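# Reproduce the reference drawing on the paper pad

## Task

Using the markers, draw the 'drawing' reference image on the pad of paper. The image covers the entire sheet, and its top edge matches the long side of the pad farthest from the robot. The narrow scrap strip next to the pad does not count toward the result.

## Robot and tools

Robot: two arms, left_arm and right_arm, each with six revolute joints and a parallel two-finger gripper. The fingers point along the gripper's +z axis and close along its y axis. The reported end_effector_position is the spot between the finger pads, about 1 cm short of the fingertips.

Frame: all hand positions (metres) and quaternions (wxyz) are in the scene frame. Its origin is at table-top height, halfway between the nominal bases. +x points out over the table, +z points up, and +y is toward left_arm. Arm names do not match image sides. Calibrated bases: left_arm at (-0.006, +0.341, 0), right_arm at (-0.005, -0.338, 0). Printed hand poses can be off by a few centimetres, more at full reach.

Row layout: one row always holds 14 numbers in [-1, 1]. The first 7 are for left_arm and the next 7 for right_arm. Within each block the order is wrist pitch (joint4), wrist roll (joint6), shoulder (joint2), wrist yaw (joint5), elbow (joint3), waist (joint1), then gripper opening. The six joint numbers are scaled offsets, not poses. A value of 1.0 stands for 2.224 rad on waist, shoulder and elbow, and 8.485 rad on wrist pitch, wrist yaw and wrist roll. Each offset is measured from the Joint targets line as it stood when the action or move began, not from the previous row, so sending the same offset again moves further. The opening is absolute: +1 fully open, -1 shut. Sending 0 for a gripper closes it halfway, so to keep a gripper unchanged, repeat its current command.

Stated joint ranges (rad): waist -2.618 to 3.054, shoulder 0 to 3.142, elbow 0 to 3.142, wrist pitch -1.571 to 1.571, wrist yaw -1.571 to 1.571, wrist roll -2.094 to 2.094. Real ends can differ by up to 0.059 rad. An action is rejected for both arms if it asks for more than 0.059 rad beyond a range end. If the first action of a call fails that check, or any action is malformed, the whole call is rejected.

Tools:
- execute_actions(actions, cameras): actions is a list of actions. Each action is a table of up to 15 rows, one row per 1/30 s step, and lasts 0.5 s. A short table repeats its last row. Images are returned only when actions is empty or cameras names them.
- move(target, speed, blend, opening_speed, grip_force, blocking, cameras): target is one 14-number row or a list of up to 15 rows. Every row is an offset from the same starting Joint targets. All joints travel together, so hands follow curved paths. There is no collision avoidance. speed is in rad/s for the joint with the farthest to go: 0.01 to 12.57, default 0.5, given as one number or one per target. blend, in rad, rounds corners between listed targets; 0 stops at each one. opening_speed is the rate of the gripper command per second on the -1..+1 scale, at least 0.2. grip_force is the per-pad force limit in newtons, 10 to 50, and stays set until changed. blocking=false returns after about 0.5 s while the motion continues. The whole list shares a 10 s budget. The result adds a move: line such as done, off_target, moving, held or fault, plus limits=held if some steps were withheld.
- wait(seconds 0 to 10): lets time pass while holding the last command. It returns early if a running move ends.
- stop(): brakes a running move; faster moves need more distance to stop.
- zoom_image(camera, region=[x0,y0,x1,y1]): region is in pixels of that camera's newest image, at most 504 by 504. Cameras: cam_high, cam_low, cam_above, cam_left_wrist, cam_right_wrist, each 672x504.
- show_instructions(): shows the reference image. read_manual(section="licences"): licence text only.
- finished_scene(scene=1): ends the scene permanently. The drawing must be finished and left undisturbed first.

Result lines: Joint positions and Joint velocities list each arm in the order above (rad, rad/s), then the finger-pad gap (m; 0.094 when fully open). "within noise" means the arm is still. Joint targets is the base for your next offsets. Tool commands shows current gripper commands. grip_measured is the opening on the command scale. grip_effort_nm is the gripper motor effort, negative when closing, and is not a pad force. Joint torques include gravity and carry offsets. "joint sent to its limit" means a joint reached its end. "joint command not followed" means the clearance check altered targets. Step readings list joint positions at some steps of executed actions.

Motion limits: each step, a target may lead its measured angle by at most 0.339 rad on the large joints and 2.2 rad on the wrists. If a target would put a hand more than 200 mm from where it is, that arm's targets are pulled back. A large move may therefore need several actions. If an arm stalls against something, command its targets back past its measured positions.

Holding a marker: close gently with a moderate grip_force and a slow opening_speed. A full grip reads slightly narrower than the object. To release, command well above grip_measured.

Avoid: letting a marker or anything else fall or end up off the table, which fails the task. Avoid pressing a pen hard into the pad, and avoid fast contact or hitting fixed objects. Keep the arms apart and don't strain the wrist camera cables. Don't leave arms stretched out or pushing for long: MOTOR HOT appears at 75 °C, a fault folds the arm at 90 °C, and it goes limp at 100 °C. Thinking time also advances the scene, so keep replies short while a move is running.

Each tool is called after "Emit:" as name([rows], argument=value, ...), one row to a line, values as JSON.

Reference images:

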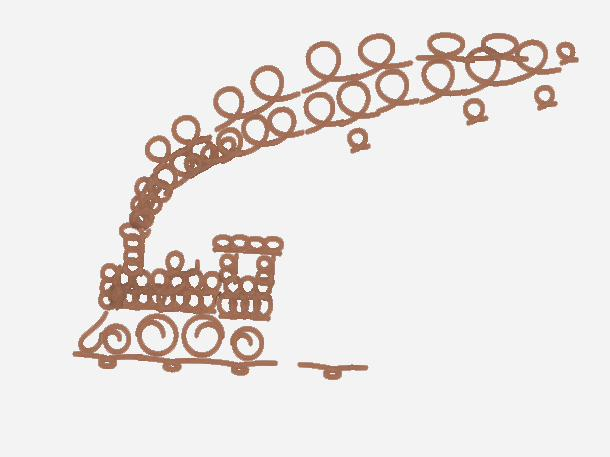

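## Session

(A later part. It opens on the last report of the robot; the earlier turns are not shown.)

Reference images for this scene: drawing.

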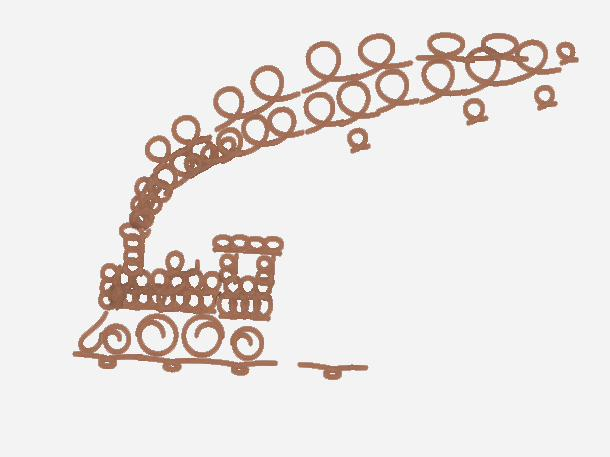

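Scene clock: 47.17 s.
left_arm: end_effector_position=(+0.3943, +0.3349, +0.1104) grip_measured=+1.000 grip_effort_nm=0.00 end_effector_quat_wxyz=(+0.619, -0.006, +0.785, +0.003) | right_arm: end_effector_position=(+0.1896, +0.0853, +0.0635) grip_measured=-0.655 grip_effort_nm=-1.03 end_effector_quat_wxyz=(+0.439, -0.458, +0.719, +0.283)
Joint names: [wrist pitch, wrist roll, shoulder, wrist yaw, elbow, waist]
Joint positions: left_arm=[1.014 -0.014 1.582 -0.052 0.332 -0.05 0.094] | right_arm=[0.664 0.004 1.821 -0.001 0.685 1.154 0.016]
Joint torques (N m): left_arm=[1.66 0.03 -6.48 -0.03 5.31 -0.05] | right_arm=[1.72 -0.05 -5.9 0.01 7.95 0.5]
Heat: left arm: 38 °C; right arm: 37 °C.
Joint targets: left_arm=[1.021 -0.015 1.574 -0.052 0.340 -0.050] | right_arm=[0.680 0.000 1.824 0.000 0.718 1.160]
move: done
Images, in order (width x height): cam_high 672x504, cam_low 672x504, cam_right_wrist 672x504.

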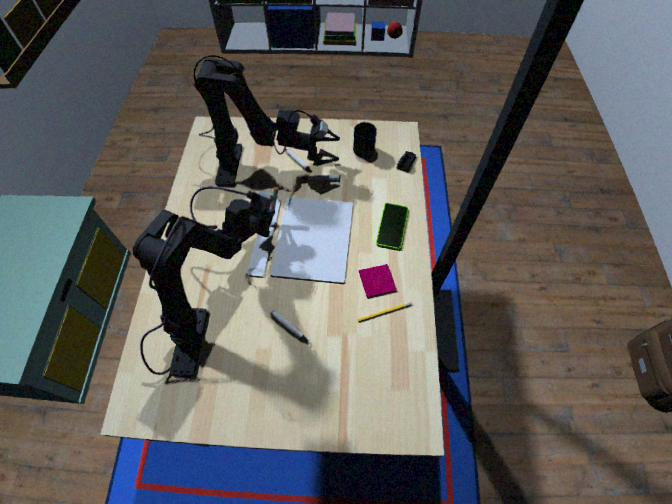

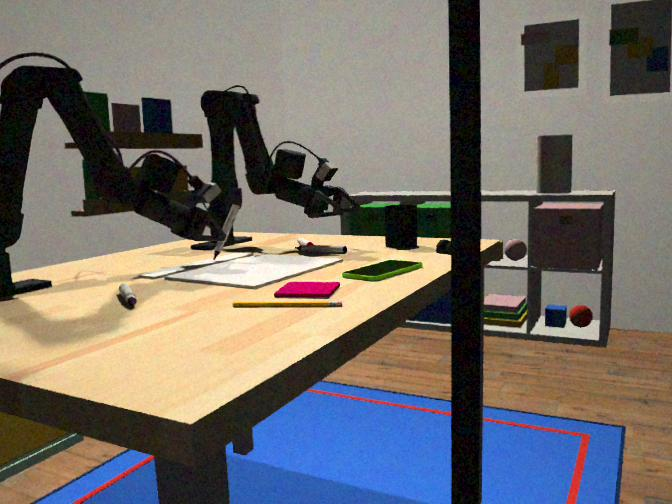

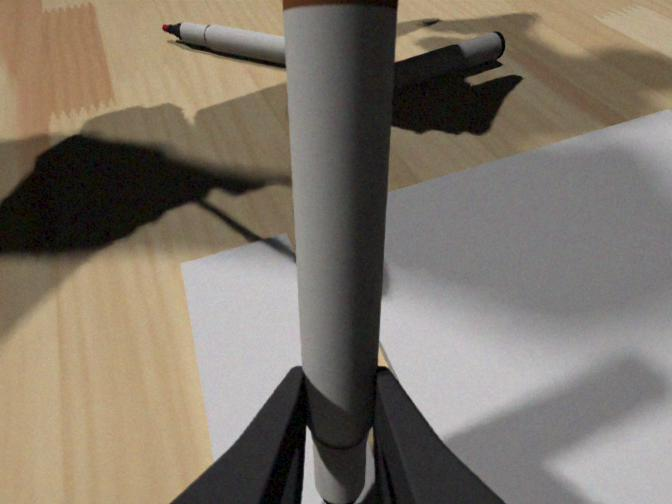

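Emit:
zoom_image(camera="cam_low", region=[195, 230, 245, 275])

Emit:
zoom_image(camera="cam_high", region=[255, 210, 305, 250])

Scaled by 10.080 from the camera's 672x504 image, which has a finer 960x720 frame.

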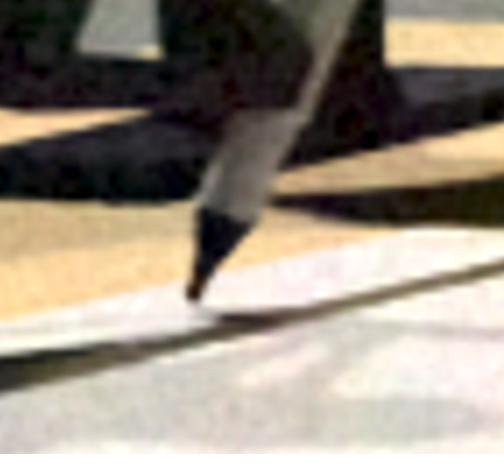

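Scaled by 10.080 from the camera's 672x504 image, which has a finer 960x720 frame.

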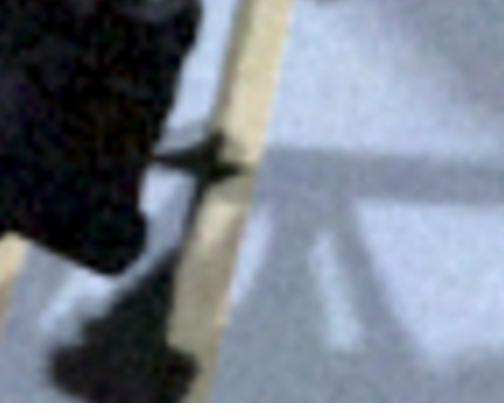

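Emit:
move([
  [0,0,0,0,0,0,1,0,0,0.0774,0,0.0813,0.0199,-0.85],
  [0,0,0,0,0,0,1,0,0,0.0252,0,0.0813,0.0199,-0.85],
  [0,0,0,0,0,0,1,0,0,0.0252,0,0.0813,-0.2293,-0.85],
], blend=[0,0.03,0], speed=[0.15,0.2,0.5], cameras=["cam_above","cam_low"])

Emit:
zoom_image(camera="cam_above", region=[170, 400, 330, 490])

Scene clock: 52.30 s.
left_arm: end_effector_position=(+0.3943, +0.3349, +0.1104) grip_measured=+1.000 grip_effort_nm=0.00 end_effector_quat_wxyz=(+0.619, -0.006, +0.785, +0.003) | right_arm: end_effector_position=(+0.4154, -0.0349, +0.0978) grip_measured=-0.655 grip_effort_nm=-1.03 end_effector_quat_wxyz=(+0.540, -0.251, +0.785, +0.173)
Joint names: [wrist pitch, wrist roll, shoulder, wrist yaw, elbow, waist]
Joint positions: left_arm=[1.014 -0.014 1.582 -0.052 0.332 -0.05 0.094] | right_arm=[0.671 0.003 1.91 0.006 0.874 0.642 0.016]
Joint torques (N m): left_arm=[1.66 0.03 -6.35 -0.04 5.35 -0.03] | right_arm=[1.71 -0.04 -9.44 -0.06 7.65 0.72]
Heat: left arm: 38 °C; right arm: 38 °C.
Joint targets: left_arm=[1.021 -0.015 1.574 -0.052 0.340 -0.050] | right_arm=[0.680 0.000 1.880 0.000 0.899 0.650]
move: done
Images, in order (width x height): cam_low 672x504, cam_above 672x504.

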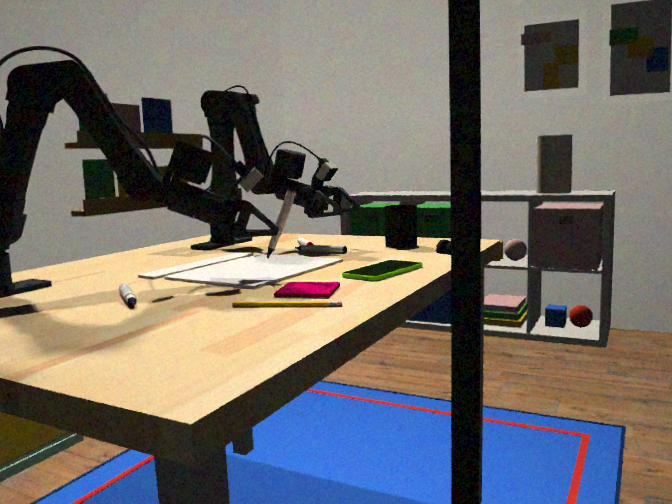

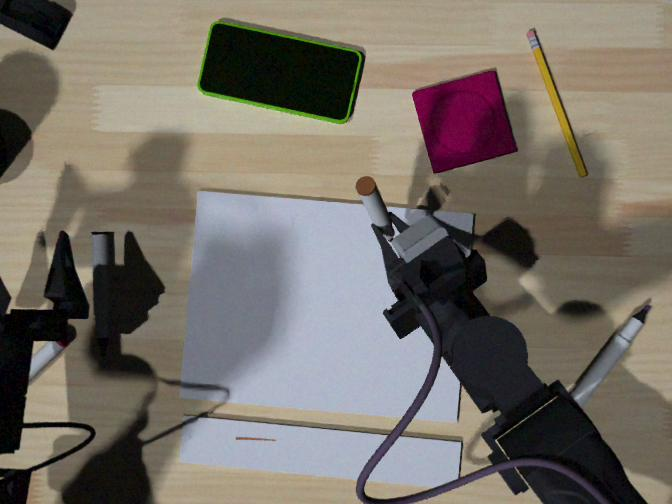

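Scaled by 3.150 from the camera's 672x504 image, which has a finer 960x720 frame.

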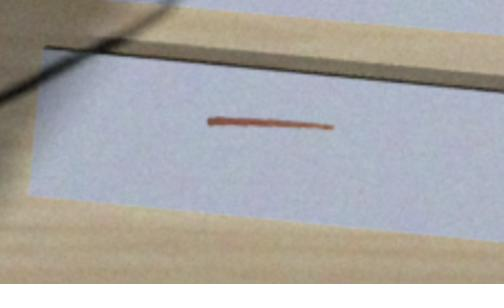

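Emit:
move(target=[0,0,0,0,0,0,1,0,0,-0.1376,0,-0.19105,0.2250,-0.85], speed=0.5)

Scene clock: 63.67 s.
left_arm: end_effector_position=(+0.3943, +0.3349, +0.1104) grip_measured=+1.000 grip_effort_nm=0.00 end_effector_quat_wxyz=(+0.619, -0.006, +0.785, +0.003) | right_arm: end_effector_position=(+0.1690, +0.0366, +0.0777) grip_measured=-0.655 grip_effort_nm=-1.03 end_effector_quat_wxyz=(+0.447, -0.454, +0.716, +0.285)
Joint names: [wrist pitch, wrist roll, shoulder, wrist yaw, elbow, waist]
Joint positions: left_arm=[1.014 -0.014 1.582 -0.052 0.332 -0.05 0.094] | right_arm=[0.67 0.003 1.601 0.001 0.478 1.151 0.016]
Joint torques (N m): left_arm=[1.65 0.03 -6.43 -0.02 5.22 -0.02] | right_arm=[1.68 -0.04 -6.61 -0.01 4.75 -0.05]
Heat: left arm: 38 °C; right arm: 39 °C.
Joint targets: left_arm=[1.021 -0.015 1.574 -0.052 0.340 -0.050] | right_arm=[0.680 0.000 1.574 0.000 0.474 1.150]
move: done

Emit:
execute_actions([
  [[0,0,0,0,0,0,1,0,0,0.01966,0,0.01994,0.0003,-0.85],[0,0,0,0,0,0,1,0,0,0.02314,0,0.02189,0.00061,-0.85],[0,0,0,0,0,0,1,0,0,0.02661,0,0.02384,0.00091,-0.85],[0,0,0,0,0,0,1,0,0,0.03009,0,0.0258,0.00121,-0.85],[0,0,0,0,0,0,1,0,0,0.03356,0,0.02775,0.00151,-0.85],[0,0,0,0,0,0,1,0,0,0.03703,0,0.0297,0.00182,-0.85],[0,0,0,0,0,0,1,0,0,0.04051,0,0.03165,0.00212,-0.85],[0,0,0,0,0,0,1,0,0,0.04398,0,0.0336,0.00242,-0.85],[0,0,0,0,0,0,1,0,0,0.04746,0,0.03555,0.00272,-0.85],[0,0,0,0,0,0,1,0,0,0.05093,0,0.0375,0.00303,-0.85],[0,0,0,0,0,0,1,0,0,0.0544,0,0.03945,0.00333,-0.85],[0,0,0,0,0,0,1,0,0,0.05788,0,0.04141,0.00363,-0.85],[0,0,0,0,0,0,1,0,0,0.06135,0,0.04336,0.00393,-0.85],[0,0,0,0,0,0,1,0,0,0.06483,0,0.04531,0.00424,-0.85],[0,0,0,0,0,0,1,0,0,0.0683,0,0.04726,0.00454,-0.85]],
  [[0,0,0,0,0,0,1,0,0,0.00189,0,0.00216,0.00055,-0.85],[0,0,0,0,0,0,1,0,0,0.00379,0,0.00431,0.0011,-0.85],[0,0,0,0,0,0,1,0,0,0.00568,0,0.00647,0.00164,-0.85],[0,0,0,0,0,0,1,0,0,0.00758,0,0.00862,0.00219,-0.85],[0,0,0,0,0,0,1,0,0,0.00947,0,0.01078,0.00274,-0.85],[0,0,0,0,0,0,1,0,0,0.01137,0,0.01293,0.00329,-0.85],[0,0,0,0,0,0,1,0,0,0.01326,0,0.01509,0.00384,-0.85],[0,0,0,0,0,0,1,0,0,0.01516,0,0.01724,0.00438,-0.85],[0,0,0,0,0,0,1,0,0,0.01705,0,0.0194,0.00493,-0.85],[0,0,0,0,0,0,1,0,0,0.01895,0,0.02155,0.00548,-0.85],[0,0,0,0,0,0,1,0,0,0.02084,0,0.02371,0.00603,-0.85],[0,0,0,0,0,0,1,0,0,0.02274,0,0.02586,0.00658,-0.85],[0,0,0,0,0,0,1,0,0,0.02463,0,0.02802,0.00712,-0.85],[0,0,0,0,0,0,1,0,0,0.02653,0,0.03017,0.00767,-0.85],[0,0,0,0,0,0,1,0,0,0.02842,0,0.03233,0.00822,-0.85]],
  [[0,0,0,0,0,0,1,0,0,0.00204,0,0.00238,0.00054,-0.85],[0,0,0,0,0,0,1,0,0,0.00419,0,0.00489,0.00075,-0.85],[0,0,0,0,0,0,1,0,0,0.00635,0,0.00741,-0.00638,-0.85],[0,0,0,0,0,0,1,0,0,0.00843,0,0.00984,-0.00683,-0.85],[0,0,0,0,0,0,1,0,0,0.01034,0,0.01206,-0.00758,-0.85],[0,0,0,0,0,0,1,0,0,0.012,0,0.01399,-0.00862,-0.85],[0,0,0,0,0,0,1,0,0,0.01332,0,0.01554,-0.00988,-0.85],[0,0,0,0,0,0,1,0,0,0.01426,0,0.01664,-0.01132,-0.85],[0,0,0,0,0,0,1,0,0,0.01477,0,0.01723,-0.01288,-0.85],[0,0,0,0,0,0,1,0,0,-0.00135,0,-0.00068,-0.01447,-0.85],[0,0,0,0,0,0,1,0,0,-0.00174,0,-0.00113,-0.01605,-0.85],[0,0,0,0,0,0,1,0,0,-0.00256,0,-0.00209,-0.01752,-0.85],[0,0,0,0,0,0,1,0,0,-0.00378,0,-0.00352,-0.01885,-0.85],[0,0,0,0,0,0,1,0,0,-0.00535,0,-0.00535,-0.01995,-0.85],[0,0,0,0,0,0,1,0,0,-0.00719,0,-0.0075,-0.02079,-0.85]],
  [[0,0,0,0,0,0,1,0,0,-0.00205,0,-0.00238,-0.00054,-0.85],[0,0,0,0,0,0,1,0,0,-0.00419,0,-0.00488,-0.00075,-0.85],[0,0,0,0,0,0,1,0,0,-0.00636,0,-0.00741,0.00638,-0.85],[0,0,0,0,0,0,1,0,0,-0.00844,0,-0.00983,0.00683,-0.85],[0,0,0,0,0,0,1,0,0,-0.01035,0,-0.01206,0.00758,-0.85],[0,0,0,0,0,0,1,0,0,-0.012,0,-0.01399,0.00862,-0.85],[0,0,0,0,0,0,1,0,0,-0.01333,0,-0.01554,0.00988,-0.85],[0,0,0,0,0,0,1,0,0,-0.01427,0,-0.01663,0.01132,-0.85],[0,0,0,0,0,0,1,0,0,-0.01478,0,-0.01723,0.01288,-0.85],[0,0,0,0,0,0,1,0,0,0.00135,0,0.00068,0.01447,-0.85],[0,0,0,0,0,0,1,0,0,0.00173,0,0.00114,0.01605,-0.85],[0,0,0,0,0,0,1,0,0,0.00256,0,0.0021,0.01753,-0.85],[0,0,0,0,0,0,1,0,0,0.00378,0,0.00352,0.01885,-0.85],[0,0,0,0,0,0,1,0,0,0.00535,0,0.00535,0.01995,-0.85],[0,0,0,0,0,0,1,0,0,0.00719,0,0.0075,0.02079,-0.85]],
  [[0,0,0,0,0,0,1,0,0,0.00183,0,0.00217,0.0005,-0.85],[0,0,0,0,0,0,1,0,0,0.00367,0,0.00434,0.001,-0.85],[0,0,0,0,0,0,1,0,0,0.0055,0,0.00651,0.0015,-0.85],[0,0,0,0,0,0,1,0,0,0.00734,0,0.00868,0.002,-0.85],[0,0,0,0,0,0,1,0,0,0.00917,0,0.01085,0.0025,-0.85],[0,0,0,0,0,0,1,0,0,0.01101,0,0.01302,0.003,-0.85],[0,0,0,0,0,0,1,0,0,0.01284,0,0.01519,0.0035,-0.85],[0,0,0,0,0,0,1,0,0,0.01468,0,0.01736,0.00401,-0.85],[0,0,0,0,0,0,1,0,0,0.01651,0,0.01953,0.00451,-0.85],[0,0,0,0,0,0,1,0,0,0.01835,0,0.0217,0.00501,-0.85],[0,0,0,0,0,0,1,0,0,0.02018,0,0.02387,0.00551,-0.85],[0,0,0,0,0,0,1,0,0,0.02202,0,0.02604,0.00601,-0.85],[0,0,0,0,0,0,1,0,0,0.02385,0,0.02821,0.00651,-0.85],[0,0,0,0,0,0,1,0,0,0.02569,0,0.03038,0.00701,-0.85],[0,0,0,0,0,0,1,0,0,0.02752,0,0.03255,0.00751,-0.85]],
  [[0,0,0,0,0,0,1,0,0,0.00221,0,0.00266,0.00039,-0.85],[0,0,0,0,0,0,1,0,0,0.00445,0,0.00535,-0.00691,-0.85],[0,0,0,0,0,0,1,0,0,0.00632,0,0.00761,-0.00785,-0.85],[0,0,0,0,0,0,1,0,0,0.00752,0,0.00905,-0.00926,-0.85],[0,0,0,0,0,0,1,0,0,-0.00837,0,-0.00858,-0.01091,-0.85],[0,0,0,0,0,0,1,0,0,-0.00901,0,-0.00934,-0.01251,-0.85],[0,0,0,0,0,0,1,0,0,-0.01048,0,-0.01111,-0.01377,-0.85],[0,0,0,0,0,0,1,0,0,-0.01253,0,-0.01358,-0.01449,-0.85],[0,0,0,0,0,0,1,0,0,-0.0148,0,-0.01631,-0.00753,-0.85],[0,0,0,0,0,0,1,0,0,-0.0169,0,-0.01884,-0.0069,-0.85],[0,0,0,0,0,0,1,0,0,-0.01847,0,-0.02073,-0.0057,-0.85],[0,0,0,0,0,0,1,0,0,-0.01924,0,-0.02166,-0.00414,-0.85],[0,0,0,0,0,0,1,0,0,-0.00288,0,-0.00346,-0.00248,-0.85],[0,0,0,0,0,0,1,0,0,-0.0018,0,-0.00216,-0.00102,-0.85],[0,0,0,0,0,0,1,0,0,0,0,0,0,-0.85]],
  [[0,0,0,0,0,0,1,0,0,0.00159,0,0.00195,0.00044,-0.85],[0,0,0,0,0,0,1,0,0,0.00317,0,0.00391,0.00087,-0.85],[0,0,0,0,0,0,1,0,0,0.00476,0,0.00586,0.00131,-0.85],[0,0,0,0,0,0,1,0,0,0.00634,0,0.00781,0.00174,-0.85],[0,0,0,0,0,0,1,0,0,0.00793,0,0.00976,0.00218,-0.85],[0,0,0,0,0,0,1,0,0,0.00951,0,0.01172,0.00262,-0.85],[0,0,0,0,0,0,1,0,0,0.0111,0,0.01367,0.00305,-0.85],[0,0,0,0,0,0,1,0,0,0.01268,0,0.01562,0.00349,-0.85],[0,0,0,0,0,0,1,0,0,0.01427,0,0.01757,0.00392,-0.85],[0,0,0,0,0,0,1,0,0,0.01585,0,0.01953,0.00436,-0.85],[0,0,0,0,0,0,1,0,0,0.01744,0,0.02148,0.0048,-0.85],[0,0,0,0,0,0,1,0,0,0.01902,0,0.02343,0.00523,-0.85],[0,0,0,0,0,0,1,0,0,0.02061,0,0.02538,0.00567,-0.85],[0,0,0,0,0,0,1,0,0,0.02219,0,0.02734,0.0061,-0.85],[0,0,0,0,0,0,1,0,0,0.02378,0,0.02929,0.00654,-0.85]],
  [[0,0,0,0,0,0,1,0,0,-0.009,0,0,0,-0.85],[0,0,0,0,0,0,1,0,0,-0.0175,0,0,0,-0.85],[0,0,0,0,0,0,1,0,0,-0.022,0,0,0,-0.85],[0,0,0,0,0,0,1,0,0,-0.027,0,0,0,-0.85],[0,0,0,0,0,0,1,0,0,-0.032,0,0,0,-0.85],[0,0,0,0,0,0,1,0,0,-0.037,0,0,0,-0.85],[0,0,0,0,0,0,1,0,0,-0.042,0,0,0,-0.85],[0,0,0,0,0,0,1,0,0,-0.047,0,0,0,-0.85],[0,0,0,0,0,0,1,0,0,-0.0522,0,0,0,-0.85]],
])

Emit:
move(target=[0,0,0,0,0,0,1,0,0,0,0,0,-0.25,-0.85], speed=0.6, cameras=["cam_above"])

Emit:
zoom_image(camera="cam_above", region=[180, 400, 360, 500])

Scene clock: 70.67 s.
left_arm: end_effector_position=(+0.3943, +0.3349, +0.1104) grip_measured=+1.000 grip_effort_nm=0.00 end_effector_quat_wxyz=(+0.619, -0.006, +0.785, +0.003) | right_arm: end_effector_position=(+0.1772, +0.1158, +0.0989) grip_measured=-0.655 grip_effort_nm=-1.03 end_effector_quat_wxyz=(+0.464, -0.462, +0.688, +0.313)
Joint names: [wrist pitch, wrist roll, shoulder, wrist yaw, elbow, waist]
Joint positions: left_arm=[1.014 -0.014 1.582 -0.052 0.332 -0.05 0.094] | right_arm=[0.666 0.003 1.811 0.001 0.762 1.204 0.016]
Joint torques (N m): left_arm=[1.67 0.04 -6.49 -0.05 5.19 -0.23] | right_arm=[1.74 -0.04 -8.14 -0.01 7.82 0.51]
Heat: left arm: 39 °C; right arm: 39 °C.
Joint targets: left_arm=[1.021 -0.015 1.574 -0.052 0.340 -0.050] | right_arm=[0.680 -0.001 1.787 0.000 0.788 1.210]
Step readings (joint positions of left_arm | right_arm):
0: [1.014 -0.014 1.582 -0.052 0.332 -0.050] | [0.670 0.003 1.601 0.001 0.478 1.151]
1: [1.014 -0.014 1.582 -0.052 0.332 -0.050] | [0.670 0.003 1.603 0.001 0.479 1.151]
2: [1.014 -0.014 1.582 -0.052 0.332 -0.050] | [0.670 0.003 1.608 0.001 0.482 1.151]
4: [1.014 -0.014 1.582 -0.052 0.332 -0.050] | [0.670 0.003 1.623 0.001 0.491 1.151]
8: [1.014 -0.014 1.582 -0.052 0.332 -0.050] | [0.670 0.003 1.656 0.001 0.510 1.151]
15: [1.014 -0.014 1.582 -0.052 0.332 -0.050] | [0.670 0.003 1.707 0.001 0.542 1.153]
16: [1.014 -0.014 1.582 -0.052 0.332 -0.050] | [0.670 0.003 1.712 0.001 0.548 1.154]
17: [1.014 -0.014 1.582 -0.052 0.332 -0.050] | [0.670 0.003 1.718 0.001 0.554 1.155]
19: [1.014 -0.014 1.582 -0.052 0.332 -0.050] | [0.670 0.003 1.727 0.001 0.564 1.157]
23: [1.014 -0.014 1.582 -0.052 0.332 -0.050] | [0.670 0.003 1.744 0.001 0.584 1.161]
30: [1.014 -0.014 1.582 -0.052 0.332 -0.050] | [0.670 0.003 1.773 0.001 0.617 1.170]
31: [1.014 -0.014 1.582 -0.052 0.332 -0.050] | [0.670 0.003 1.777 0.001 0.622 1.171]
32: [1.014 -0.014 1.582 -0.052 0.332 -0.050] | [0.670 0.003 1.782 0.001 0.627 1.172]
34: [1.014 -0.014 1.582 -0.052 0.332 -0.050] | [0.670 0.003 1.791 0.001 0.637 1.172]
38: [1.014 -0.014 1.582 -0.052 0.332 -0.050] | [0.670 0.003 1.807 0.001 0.657 1.164]
45: [1.014 -0.014 1.582 -0.052 0.332 -0.050] | [0.673 0.003 1.805 0.001 0.654 1.145]
46: [1.014 -0.014 1.582 -0.052 0.332 -0.050] | [0.673 0.003 1.802 0.001 0.649 1.142]
47: [1.014 -0.014 1.582 -0.052 0.332 -0.050] | [0.673 0.003 1.797 0.001 0.644 1.140]
49: [1.014 -0.014 1.582 -0.052 0.332 -0.050] | [0.673 0.003 1.788 0.001 0.633 1.140]
53: [1.014 -0.014 1.582 -0.052 0.332 -0.050] | [0.673 0.003 1.770 0.001 0.613 1.144]
60: [1.014 -0.014 1.582 -0.052 0.332 -0.050] | [0.673 0.003 1.774 0.001 0.617 1.168]
61: [1.014 -0.014 1.582 -0.052 0.332 -0.050] | [0.673 0.003 1.778 0.001 0.621 1.170]
62: [1.014 -0.014 1.582 -0.052 0.332 -0.050] | [0.673 0.003 1.781 0.001 0.626 1.172]
64: [1.014 -0.014 1.582 -0.052 0.332 -0.050] | [0.673 0.003 1.790 0.001 0.635 1.175]
68: [1.014 -0.014 1.582 -0.052 0.332 -0.050] | [0.673 0.003 1.807 0.001 0.655 1.179]
75: [1.014 -0.014 1.582 -0.052 0.332 -0.050] | [0.673 0.003 1.834 0.001 0.688 1.186]
76: [1.014 -0.014 1.582 -0.052 0.332 -0.050] | [0.673 0.003 1.838 0.001 0.693 1.187]
77: [1.014 -0.014 1.582 -0.052 0.332 -0.050] | [0.673 0.003 1.843 0.001 0.699 1.188]
79: [1.014 -0.014 1.582 -0.052 0.332 -0.050] | [0.673 0.003 1.851 0.001 0.708 1.185]
83: [1.014 -0.014 1.582 -0.052 0.332 -0.050] | [0.674 0.003 1.852 0.001 0.708 1.177]
90: [1.014 -0.014 1.582 -0.052 0.332 -0.050] | [0.675 0.003 1.839 0.001 0.693 1.182]
91: [1.014 -0.014 1.582 -0.052 0.332 -0.050] | [0.675 0.003 1.841 0.001 0.695 1.184]
92: [1.014 -0.014 1.582 -0.052 0.332 -0.050] | [0.675 0.003 1.843 0.001 0.698 1.186]
94: [1.014 -0.014 1.582 -0.052 0.332 -0.050] | [0.675 0.003 1.849 0.001 0.705 1.190]
98: [1.014 -0.014 1.582 -0.052 0.332 -0.050] | [0.675 0.003 1.864 0.001 0.723 1.195]
105: [1.014 -0.014 1.582 -0.052 0.332 -0.050] | [0.675 0.003 1.889 0.001 0.754 1.201]
106: [1.014 -0.014 1.582 -0.052 0.332 -0.050] | [0.675 0.003 1.889 0.001 0.757 1.202]
107: [1.014 -0.014 1.582 -0.052 0.332 -0.050] | [0.675 0.003 1.889 0.001 0.758 1.203]
109: [1.014 -0.014 1.582 -0.052 0.332 -0.050] | [0.675 0.003 1.888 0.001 0.759 1.204]
113: [1.014 -0.014 1.582 -0.052 0.332 -0.050] | [0.666 0.003 1.861 0.001 0.759 1.204]
120: [1.014 -0.014 1.582 -0.052 0.332 -0.050] | [0.667 0.003 1.811 0.001 0.762 1.204]

Scene clock: 72.03 s.
left_arm: end_effector_position=(+0.3943, +0.3349, +0.1104) grip_measured=+1.000 grip_effort_nm=0.00 end_effector_quat_wxyz=(+0.619, -0.006, +0.785, +0.003) | right_arm: end_effector_position=(+0.3904, -0.0501, +0.0989) grip_measured=-0.655 grip_effort_nm=-1.03 end_effector_quat_wxyz=(+0.533, -0.254, +0.789, +0.172)
Joint names: [wrist pitch, wrist roll, shoulder, wrist yaw, elbow, waist]
Joint positions: left_arm=[1.014 -0.014 1.582 -0.052 0.332 -0.05 0.094] | right_arm=[0.666 0.002 1.811 0.007 0.762 0.647 0.016]
Joint torques (N m): left_arm=[1.68 0.02 -6.58 -0.04 5.18 -0.01] | right_arm=[1.74 -0.03 -8.16 -0.07 7.77 0.66]
Heat: left arm: 39 °C; right arm: 39 °C.
Joint targets: left_arm=[1.021 -0.015 1.574 -0.052 0.340 -0.050] | right_arm=[0.680 -0.001 1.787 0.000 0.788 0.654]
move: done
Images, in order (width x height): cam_above 672x504.

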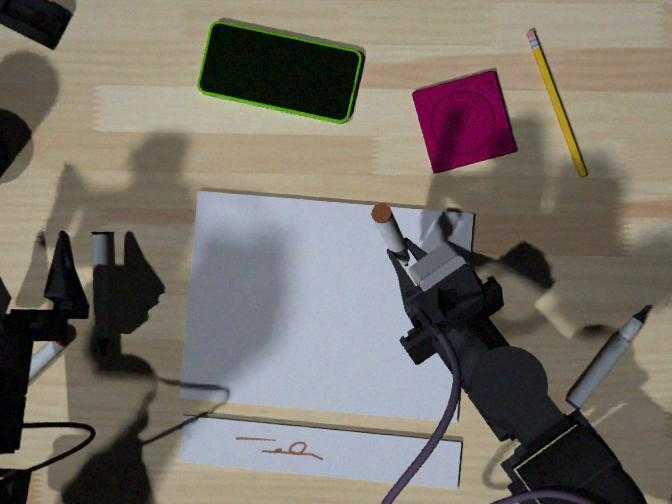

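Scaled by 2.800 from the camera's 672x504 image, which has a finer 960x720 frame.

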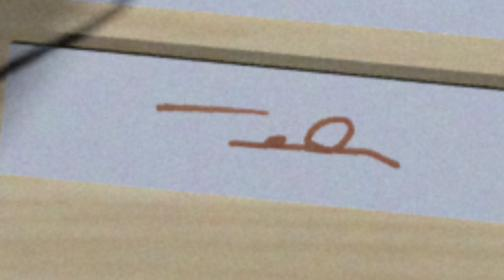

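Emit:
zoom_image(camera="cam_above", region=[255, 430, 335, 470])

Scaled by 6.300 from the camera's 672x504 image, which has a finer 960x720 frame.

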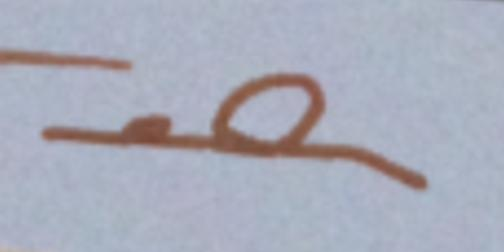

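Emit:
zoom_image(camera="cam_above", region=[270, 435, 330, 465])

Scaled by 8.400 from the camera's 672x504 image, which has a finer 960x720 frame.

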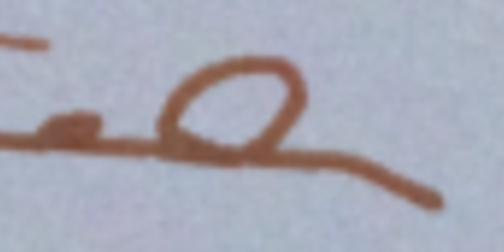

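Emit:
zoom_image(camera="cam_above", region=[230, 425, 290, 455])

Scaled by 8.400 from the camera's 672x504 image, which has a finer 960x720 frame.

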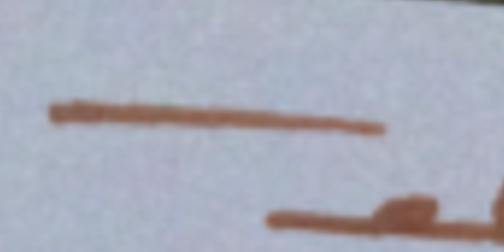

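Emit:
wait(seconds=0, cameras=["cam_right_wrist"])

Emit:
zoom_image(camera="cam_right_wrist", region=[220, 300, 460, 504])

Scene clock: 80.57 s.
left_arm: end_effector_position=(+0.3943, +0.3349, +0.1104) grip_measured=+1.000 grip_effort_nm=0.00 end_effector_quat_wxyz=(+0.619, -0.006, +0.785, +0.003) | right_arm: end_effector_position=(+0.3904, -0.0501, +0.0989) grip_measured=-0.655 grip_effort_nm=-1.03 end_effector_quat_wxyz=(+0.533, -0.254, +0.789, +0.172)
Joint names: [wrist pitch, wrist roll, shoulder, wrist yaw, elbow, waist]
Joint positions: left_arm=[1.014 -0.014 1.582 -0.052 0.332 -0.05 0.094] | right_arm=[0.666 0.002 1.811 0.007 0.762 0.647 0.016]
Joint torques (N m): left_arm=[1.68 0.06 -6.48 -0.03 5.15 -0.02] | right_arm=[1.74 -0.04 -8.16 -0.06 7.77 0.61]
Heat: left arm: 39 °C; right arm: 39 °C.
Joint targets: left_arm=[1.021 -0.015 1.574 -0.052 0.340 -0.050] | right_arm=[0.680 -0.001 1.787 0.000 0.788 0.654]
Tool commands: left_gripper/opening=+1.0 right_gripper/opening=-0.85
Images, in order (width x height): cam_right_wrist 672x504.

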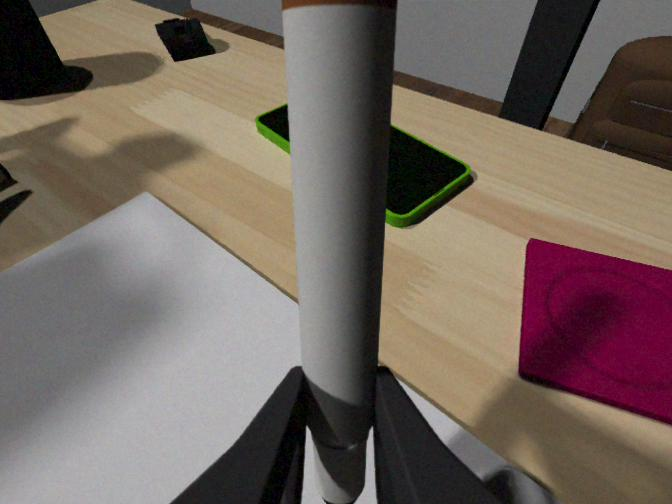

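Scaled by 2.100 from the camera's 672x504 image, which has a finer 960x720 frame.

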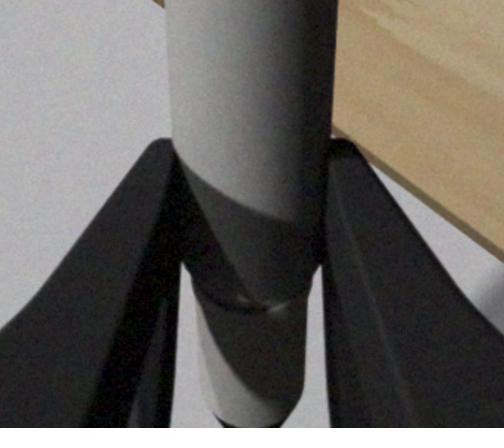

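Emit:
move(target=[0,0,0,0,0,0,1,0,0,0.0449,0,0.01335,0.2608,-0.85], speed=0.4)

Emit:
execute_actions([
  [[0,0,0,0,0,0,1,0,0,0.0026,0,0.00175,0.00026,-0.85],[0,0,0,0,0,0,1,0,0,0.0052,0,0.0035,0.00052,-0.85],[0,0,0,0,0,0,1,0,0,0.0078,0,0.00525,0.00078,-0.85],[0,0,0,0,0,0,1,0,0,0.0104,0,0.007,0.00103,-0.85],[0,0,0,0,0,0,1,0,0,0.01301,0,0.00876,0.00129,-0.85],[0,0,0,0,0,0,1,0,0,0.01561,0,0.01051,0.00155,-0.85],[0,0,0,0,0,0,1,0,0,0.01821,0,0.01226,0.00181,-0.85],[0,0,0,0,0,0,1,0,0,0.02081,0,0.01401,0.00207,-0.85],[0,0,0,0,0,0,1,0,0,0.02341,0,0.01576,0.00233,-0.85],[0,0,0,0,0,0,1,0,0,0.02601,0,0.01751,0.00259,-0.85],[0,0,0,0,0,0,1,0,0,0.02861,0,0.01926,0.00285,-0.85],[0,0,0,0,0,0,1,0,0,0.03122,0,0.02102,0.0031,-0.85],[0,0,0,0,0,0,1,0,0,0.03382,0,0.02277,0.00336,-0.85],[0,0,0,0,0,0,1,0,0,0.03642,0,0.02452,0.00362,-0.85],[0,0,0,0,0,0,1,0,0,0.03902,0,0.02627,0.00388,-0.85]],
  [[0,0,0,0,0,0,1,0,0,0.00188,0,0.00244,0.00043,-0.85],[0,0,0,0,0,0,1,0,0,0.00376,0,0.00487,0.00085,-0.85],[0,0,0,0,0,0,1,0,0,0.00565,0,0.00731,0.00128,-0.85],[0,0,0,0,0,0,1,0,0,0.00753,0,0.00974,0.0017,-0.85],[0,0,0,0,0,0,1,0,0,0.00941,0,0.01218,0.00213,-0.85],[0,0,0,0,0,0,1,0,0,0.01129,0,0.01461,0.00256,-0.85],[0,0,0,0,0,0,1,0,0,0.01317,0,0.01705,0.00298,-0.85],[0,0,0,0,0,0,1,0,0,0.01506,0,0.01948,0.00341,-0.85],[0,0,0,0,0,0,1,0,0,0.01694,0,0.02192,0.00383,-0.85],[0,0,0,0,0,0,1,0,0,0.01882,0,0.02435,0.00426,-0.85],[0,0,0,0,0,0,1,0,0,0.02077,0,0.0269,-0.00299,-0.85],[0,0,0,0,0,0,1,0,0,0.0228,0,0.02956,-0.00354,-0.85],[0,0,0,0,0,0,1,0,0,0.02482,0,0.03219,-0.00437,-0.85],[0,0,0,0,0,0,1,0,0,0.02673,0,0.03469,-0.00546,-0.85],[0,0,0,0,0,0,1,0,0,0.02846,0,0.03694,-0.00674,-0.85]],
  [[0,0,0,0,0,0,1,0,0,0.00146,0,0.00192,-0.00143,-0.85],[0,0,0,0,0,0,1,0,0,0.0026,0,0.00341,-0.00295,-0.85],[0,0,0,0,0,0,1,0,0,0.00336,0,0.0044,-0.00448,-0.85],[0,0,0,0,0,0,1,0,0,0.00372,0,0.00487,-0.00596,-0.85],[0,0,0,0,0,0,1,0,0,-0.01254,0,-0.01321,-0.00733,-0.85],[0,0,0,0,0,0,1,0,0,-0.01303,0,-0.01385,-0.00852,-0.85],[0,0,0,0,0,0,1,0,0,-0.01392,0,-0.01502,-0.00948,-0.85],[0,0,0,0,0,0,1,0,0,-0.01517,0,-0.01665,-0.01018,-0.85],[0,0,0,0,0,0,1,0,0,-0.01673,0,-0.01868,-0.01058,-0.85],[0,0,0,0,0,0,1,0,0,-0.01852,0,-0.02103,-0.00365,-0.85],[0,0,0,0,0,0,1,0,0,-0.02048,0,-0.02358,-0.00341,-0.85],[0,0,0,0,0,0,1,0,0,-0.02251,0,-0.02624,-0.00286,-0.85],[0,0,0,0,0,0,1,0,0,-0.02452,0,-0.02887,-0.00203,-0.85],[0,0,0,0,0,0,1,0,0,-0.02643,0,-0.03137,-0.00095,-0.85],[0,0,0,0,0,0,1,0,0,-0.02816,0,-0.03362,0.00034,-0.85]],
  [[0,0,0,0,0,0,1,0,0,-0.00146,0,-0.00192,0.00143,-0.85],[0,0,0,0,0,0,1,0,0,-0.0026,0,-0.0034,0.00295,-0.85],[0,0,0,0,0,0,1,0,0,-0.00337,0,-0.0044,0.00448,-0.85],[0,0,0,0,0,0,1,0,0,-0.00372,0,-0.00487,0.00596,-0.85],[0,0,0,0,0,0,1,0,0,0.01254,0,0.01321,0.00733,-0.85],[0,0,0,0,0,0,1,0,0,0.01303,0,0.01385,0.00852,-0.85],[0,0,0,0,0,0,1,0,0,0.01392,0,0.01502,0.00948,-0.85],[0,0,0,0,0,0,1,0,0,0.01517,0,0.01665,0.01018,-0.85],[0,0,0,0,0,0,1,0,0,0.01673,0,0.01868,0.01058,-0.85],[0,0,0,0,0,0,1,0,0,0.01852,0,0.02103,0.01066,-0.85],[0,0,0,0,0,0,1,0,0,0.02031,0,0.02339,0.01103,-0.85],[0,0,0,0,0,0,1,0,0,0.02209,0,0.02574,0.0114,-0.85],[0,0,0,0,0,0,1,0,0,0.02388,0,0.0281,0.01177,-0.85],[0,0,0,0,0,0,1,0,0,0.02566,0,0.03045,0.01214,-0.85],[0,0,0,0,0,0,1,0,0,0.02745,0,0.03281,0.01251,-0.85]],
  [[0,0,0,0,0,0,1,0,0,0.00179,0,0.00236,0.00037,-0.85],[0,0,0,0,0,0,1,0,0,0.00357,0,0.00471,0.00074,-0.85],[0,0,0,0,0,0,1,0,0,0.00536,0,0.00707,0.00111,-0.85],[0,0,0,0,0,0,1,0,0,0.00714,0,0.00942,0.00148,-0.85],[0,0,0,0,0,0,1,0,0,0.00893,0,0.01178,0.00185,-0.85],[0,0,0,0,0,0,1,0,0,0.01072,0,0.01413,0.00221,-0.85],[0,0,0,0,0,0,1,0,0,0.0125,0,0.01649,0.00258,-0.85],[0,0,0,0,0,0,1,0,0,0.01439,0,0.019,-0.00518,-0.85],[0,0,0,0,0,0,1,0,0,0.01629,0,0.02154,-0.0064,-0.85],[0,0,0,0,0,0,1,0,0,0.018,0,0.02381,-0.00792,-0.85],[0,0,0,0,0,0,1,0,0,0.01929,0,0.02552,-0.00958,-0.85],[0,0,0,0,0,0,1,0,0,0.02001,0,0.02649,-0.01116,-0.85],[0,0,0,0,0,0,1,0,0,0.00389,0,0.00859,-0.01248,-0.85],[0,0,0,0,0,0,1,0,0,0.0033,0,0.0078,-0.01338,-0.85],[0,0,0,0,0,0,1,0,0,0.00211,0,0.00622,-0.01375,-0.85]],
  [[0,0,0,0,0,0,1,0,0,-0.00163,0,-0.00217,0.00721,-0.85],[0,0,0,0,0,0,1,0,0,-0.00351,0,-0.00468,0.00797,-0.85],[0,0,0,0,0,0,1,0,0,-0.00542,0,-0.00722,0.00918,-0.85],[0,0,0,0,0,0,1,0,0,-0.00713,0,-0.00948,0.01071,-0.85],[0,0,0,0,0,0,1,0,0,-0.00842,0,-0.0112,0.01236,-0.85],[0,0,0,0,0,0,1,0,0,-0.00914,0,-0.01217,0.01394,-0.85],[0,0,0,0,0,0,1,0,0,0.00698,0,0.00573,0.01526,-0.85],[0,0,0,0,0,0,1,0,0,0.00757,0,0.00652,0.01616,-0.85],[0,0,0,0,0,0,1,0,0,0.00876,0,0.0081,0.01653,-0.85],[0,0,0,0,0,0,1,0,0,0.01039,0,0.01027,0.01653,-0.85],[0,0,0,0,0,0,1,0,0,0.01228,0,0.0128,0.01686,-0.85],[0,0,0,0,0,0,1,0,0,0.01416,0,0.01533,0.01718,-0.85],[0,0,0,0,0,0,1,0,0,0.01605,0,0.01787,0.01751,-0.85],[0,0,0,0,0,0,1,0,0,0.01793,0,0.0204,0.01783,-0.85],[0,0,0,0,0,0,1,0,0,0.01982,0,0.02293,0.01816,-0.85]],
  [[0,0,0,0,0,0,1,0,0,0.00189,0,0.00253,0.00033,-0.85],[0,0,0,0,0,0,1,0,0,0.00377,0,0.00506,0.00065,-0.85],[0,0,0,0,0,0,1,0,0,0.00566,0,0.0076,0.00098,-0.85],[0,0,0,0,0,0,1,0,0,0.00754,0,0.01013,0.0013,-0.85],[0,0,0,0,0,0,1,0,0,0.00943,0,0.01266,0.00163,-0.85],[0,0,0,0,0,0,1,0,0,0.00943,0,0.01266,0.00163,-0.85],[0,0,0,0,0,0,1,0,0,0.00943,0,0.01266,0.00163,-0.85],[0,0,0,0,0,0,1,0,0,-0.00676,0,0.01266,0.00163,-0.85],[0,0,0,0,0,0,1,0,0,-0.0118,0,0.01266,0.00163,-0.85],[0,0,0,0,0,0,1,0,0,-0.0168,0,0.01266,0.00163,-0.85],[0,0,0,0,0,0,1,0,0,-0.0218,0,0.01266,0.00163,-0.85],[0,0,0,0,0,0,1,0,0,-0.0268,0,0.01266,0.00163,-0.85],[0,0,0,0,0,0,1,0,0,-0.0318,0,0.01266,0.00163,-0.85],[0,0,0,0,0,0,1,0,0,-0.0368,0,0.01266,0.00163,-0.85],[0,0,0,0,0,0,1,0,0,-0.0418,0,0.01266,0.00163,-0.85]],
])

Emit:
move(target=[0,0,0,0,0,0,1,0,0,0,0,0,-0.22,-0.85], speed=0.5, cameras=["cam_above"])

Emit:
zoom_image(camera="cam_above", region=[180, 410, 330, 480])

Emit:
zoom_image(camera="cam_above", region=[185, 430, 245, 465])

Scene clock: 89.50 s.
left_arm: end_effector_position=(+0.3943, +0.3349, +0.1104) grip_measured=+1.000 grip_effort_nm=0.00 end_effector_quat_wxyz=(+0.619, -0.006, +0.785, +0.003) | right_arm: end_effector_position=(+0.1633, +0.1255, +0.0737) grip_measured=-0.655 grip_effort_nm=-1.03 end_effector_quat_wxyz=(+0.442, -0.482, +0.691, +0.309)
Joint names: [wrist pitch, wrist roll, shoulder, wrist yaw, elbow, waist]
Joint positions: left_arm=[1.014 -0.014 1.582 -0.052 0.332 -0.05 0.094] | right_arm=[0.666 0.002 1.884 0.003 0.785 1.238 0.016]
Joint torques (N m): left_arm=[1.66 0.05 -6.38 -0.03 5.08 0.06] | right_arm=[1.72 -0.03 -6.46 -0.02 8.2 -0.39]
Heat: left arm: 39 °C; right arm: 40 °C.
Joint targets: left_arm=[1.021 -0.015 1.574 -0.052 0.340 -0.050] | right_arm=[0.680 0.000 1.887 0.000 0.818 1.234]
move: done

Scene clock: 93.37 s.
left_arm: end_effector_position=(+0.3943, +0.3349, +0.1104) grip_measured=+1.000 grip_effort_nm=0.00 end_effector_quat_wxyz=(+0.619, -0.006, +0.785, +0.003) | right_arm: end_effector_position=(+0.1707, +0.1875, +0.1016) grip_measured=-0.655 grip_effort_nm=-1.03 end_effector_quat_wxyz=(+0.472, -0.474, +0.662, +0.339)
Joint names: [wrist pitch, wrist roll, shoulder, wrist yaw, elbow, waist]
Joint positions: left_arm=[1.014 -0.014 1.582 -0.052 0.332 -0.05 0.094] | right_arm=[0.667 0.002 2.019 0.004 1.02 1.264 0.016]
Joint torques (N m): left_arm=[1.68 0.02 -6.41 -0.05 5.2 -0.09] | right_arm=[1.75 -0.03 -10.09 -0.04 8.18 0.5]
Heat: left arm: 40 °C; right arm: 40 °C.
Joint targets: left_arm=[1.021 -0.015 1.574 -0.052 0.340 -0.050] | right_arm=[0.680 0.000 1.991 0.000 1.049 1.270]
Step readings (joint positions of left_arm | right_arm):
0: [1.014 -0.014 1.582 -0.052 0.332 -0.050] | [0.666 0.002 1.884 0.003 0.785 1.238]
1: [1.014 -0.014 1.582 -0.052 0.332 -0.050] | [0.666 0.002 1.884 0.003 0.785 1.238]
2: [1.014 -0.014 1.582 -0.052 0.332 -0.050] | [0.666 0.002 1.886 0.003 0.786 1.238]
4: [1.014 -0.014 1.582 -0.052 0.332 -0.050] | [0.666 0.002 1.894 0.003 0.794 1.238]
8: [1.014 -0.014 1.582 -0.052 0.332 -0.050] | [0.666 0.002 1.918 0.003 0.810 1.238]
15: [1.014 -0.014 1.582 -0.052 0.332 -0.050] | [0.667 0.002 1.955 0.003 0.842 1.238]
16: [1.014 -0.014 1.582 -0.052 0.332 -0.050] | [0.667 0.002 1.960 0.003 0.847 1.238]
17: [1.014 -0.014 1.582 -0.052 0.332 -0.050] | [0.668 0.002 1.964 0.003 0.852 1.238]
19: [1.014 -0.014 1.582 -0.052 0.332 -0.050] | [0.670 0.002 1.973 0.003 0.863 1.239]
23: [1.014 -0.014 1.582 -0.052 0.332 -0.050] | [0.670 0.002 1.989 0.003 0.884 1.241]
30: [1.014 -0.014 1.582 -0.052 0.332 -0.050] | [0.671 0.002 2.019 0.003 0.923 1.238]
31: [1.014 -0.014 1.582 -0.052 0.332 -0.050] | [0.671 0.002 2.023 0.003 0.928 1.235]
32: [1.014 -0.014 1.582 -0.052 0.332 -0.050] | [0.671 0.002 2.026 0.003 0.933 1.234]
34: [1.014 -0.014 1.582 -0.052 0.332 -0.050] | [0.671 0.002 2.032 0.003 0.940 1.230]
38: [1.014 -0.014 1.582 -0.052 0.332 -0.050] | [0.672 0.002 2.032 0.003 0.939 1.218]
45: [1.014 -0.014 1.582 -0.052 0.332 -0.050] | [0.680 0.002 2.010 0.003 0.906 1.216]
46: [1.014 -0.014 1.582 -0.052 0.332 -0.050] | [0.680 0.002 2.006 0.003 0.900 1.217]
47: [1.014 -0.014 1.582 -0.052 0.332 -0.050] | [0.680 0.002 2.002 0.003 0.896 1.219]
49: [1.014 -0.014 1.582 -0.052 0.332 -0.050] | [0.680 0.002 1.997 0.003 0.889 1.225]
53: [1.014 -0.014 1.582 -0.052 0.332 -0.050] | [0.680 0.002 1.997 0.003 0.890 1.239]
60: [1.014 -0.014 1.582 -0.052 0.332 -0.050] | [0.680 0.002 2.020 0.003 0.919 1.249]
61: [1.014 -0.014 1.582 -0.052 0.332 -0.050] | [0.680 0.002 2.024 0.003 0.925 1.250]
62: [1.014 -0.014 1.582 -0.052 0.332 -0.050] | [0.680 0.002 2.028 0.003 0.930 1.251]
64: [1.014 -0.014 1.582 -0.052 0.332 -0.050] | [0.680 0.002 2.036 0.003 0.940 1.252]
68: [1.014 -0.014 1.582 -0.052 0.332 -0.050] | [0.680 0.002 2.051 0.003 0.961 1.254]
75: [1.014 -0.014 1.582 -0.052 0.332 -0.050] | [0.680 0.002 2.067 0.003 0.983 1.239]
76: [1.014 -0.014 1.582 -0.052 0.332 -0.050] | [0.680 0.002 2.067 0.003 0.982 1.238]
77: [1.014 -0.014 1.582 -0.052 0.332 -0.050] | [0.681 0.002 2.066 0.003 0.980 1.238]
79: [1.014 -0.014 1.582 -0.052 0.332 -0.050] | [0.682 0.002 2.061 0.003 0.972 1.240]
83: [1.014 -0.014 1.582 -0.052 0.332 -0.050] | [0.683 0.002 2.053 0.004 0.961 1.245]
90: [1.014 -0.014 1.582 -0.052 0.332 -0.050] | [0.683 0.002 2.068 0.004 0.983 1.259]
91: [1.014 -0.014 1.582 -0.052 0.332 -0.050] | [0.683 0.002 2.072 0.004 0.989 1.260]
92: [1.014 -0.014 1.582 -0.052 0.332 -0.050] | [0.683 0.002 2.076 0.004 0.995 1.260]
94: [1.014 -0.014 1.582 -0.052 0.332 -0.050] | [0.683 0.002 2.085 0.004 1.006 1.262]
98: [1.014 -0.014 1.582 -0.052 0.332 -0.050] | [0.683 0.002 2.095 0.004 1.020 1.264]
105: [1.014 -0.014 1.582 -0.052 0.332 -0.050] | [0.667 0.002 2.061 0.004 1.020 1.264]

Scene clock: 94.90 s.
left_arm: end_effector_position=(+0.3943, +0.3349, +0.1104) grip_measured=+1.000 grip_effort_nm=0.00 end_effector_quat_wxyz=(+0.619, -0.006, +0.785, +0.003) | right_arm: end_effector_position=(+0.3978, +0.0427, +0.1016) grip_measured=-0.655 grip_effort_nm=-1.03 end_effector_quat_wxyz=(+0.540, -0.298, +0.757, +0.213)
Joint names: [wrist pitch, wrist roll, shoulder, wrist yaw, elbow, waist]
Joint positions: left_arm=[1.014 -0.014 1.582 -0.052 0.332 -0.05 0.094] | right_arm=[0.667 0.002 2.019 0.007 1.02 0.774 0.016]
Joint torques (N m): left_arm=[1.67 0.04 -6.46 -0.08 5.23 -0.06] | right_arm=[1.76 -0.03 -10.09 -0.07 8.27 0.47]
Heat: left arm: 40 °C; right arm: 40 °C.
Joint targets: left_arm=[1.021 -0.015 1.574 -0.052 0.340 -0.050] | right_arm=[0.680 0.000 1.991 0.000 1.049 0.781]
move: done
Images, in order (width x height): cam_above 672x504.

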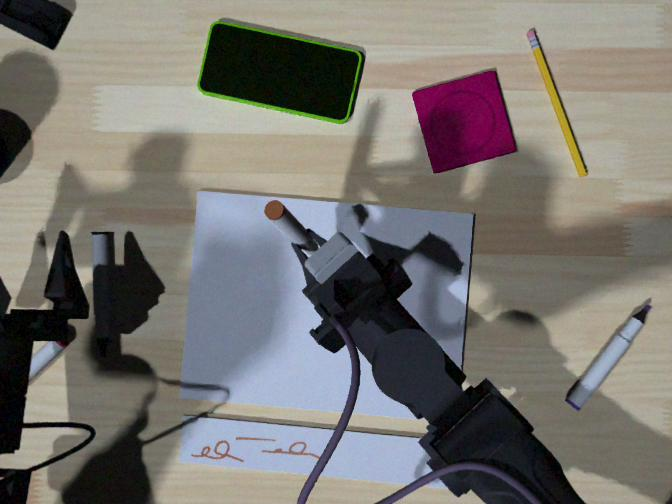

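Scaled by 3.360 from the camera's 672x504 image, which has a finer 960x720 frame.

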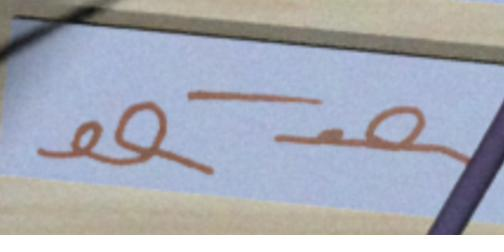

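Scaled by 8.400 from the camera's 672x504 image, which has a finer 960x720 frame.

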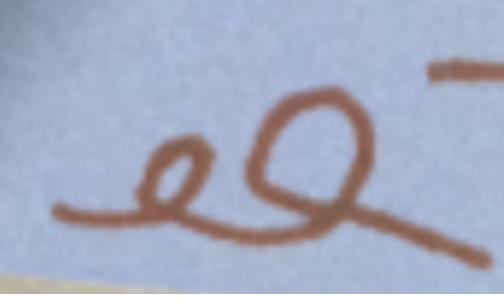

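Emit:
zoom_image(camera="cam_above", region=[208, 436, 238, 462])

Emit:
zoom_image(camera="cam_above", region=[188, 438, 218, 464])

Scaled by 16.800 from the camera's 672x504 image, which has a finer 960x720 frame.

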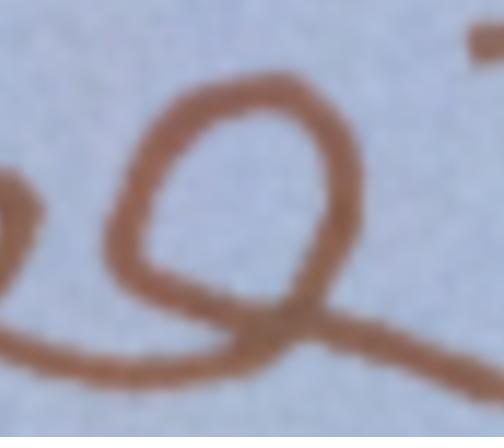

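Scaled by 16.800 from the camera's 672x504 image, which has a finer 960x720 frame.

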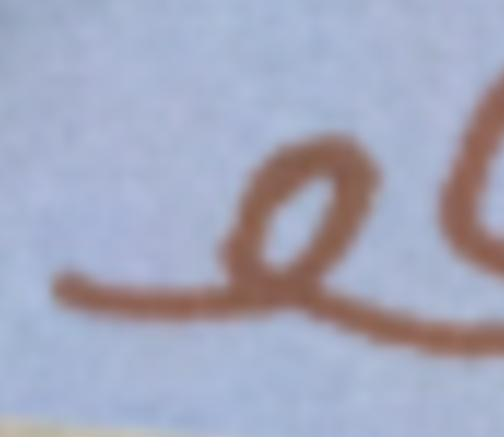

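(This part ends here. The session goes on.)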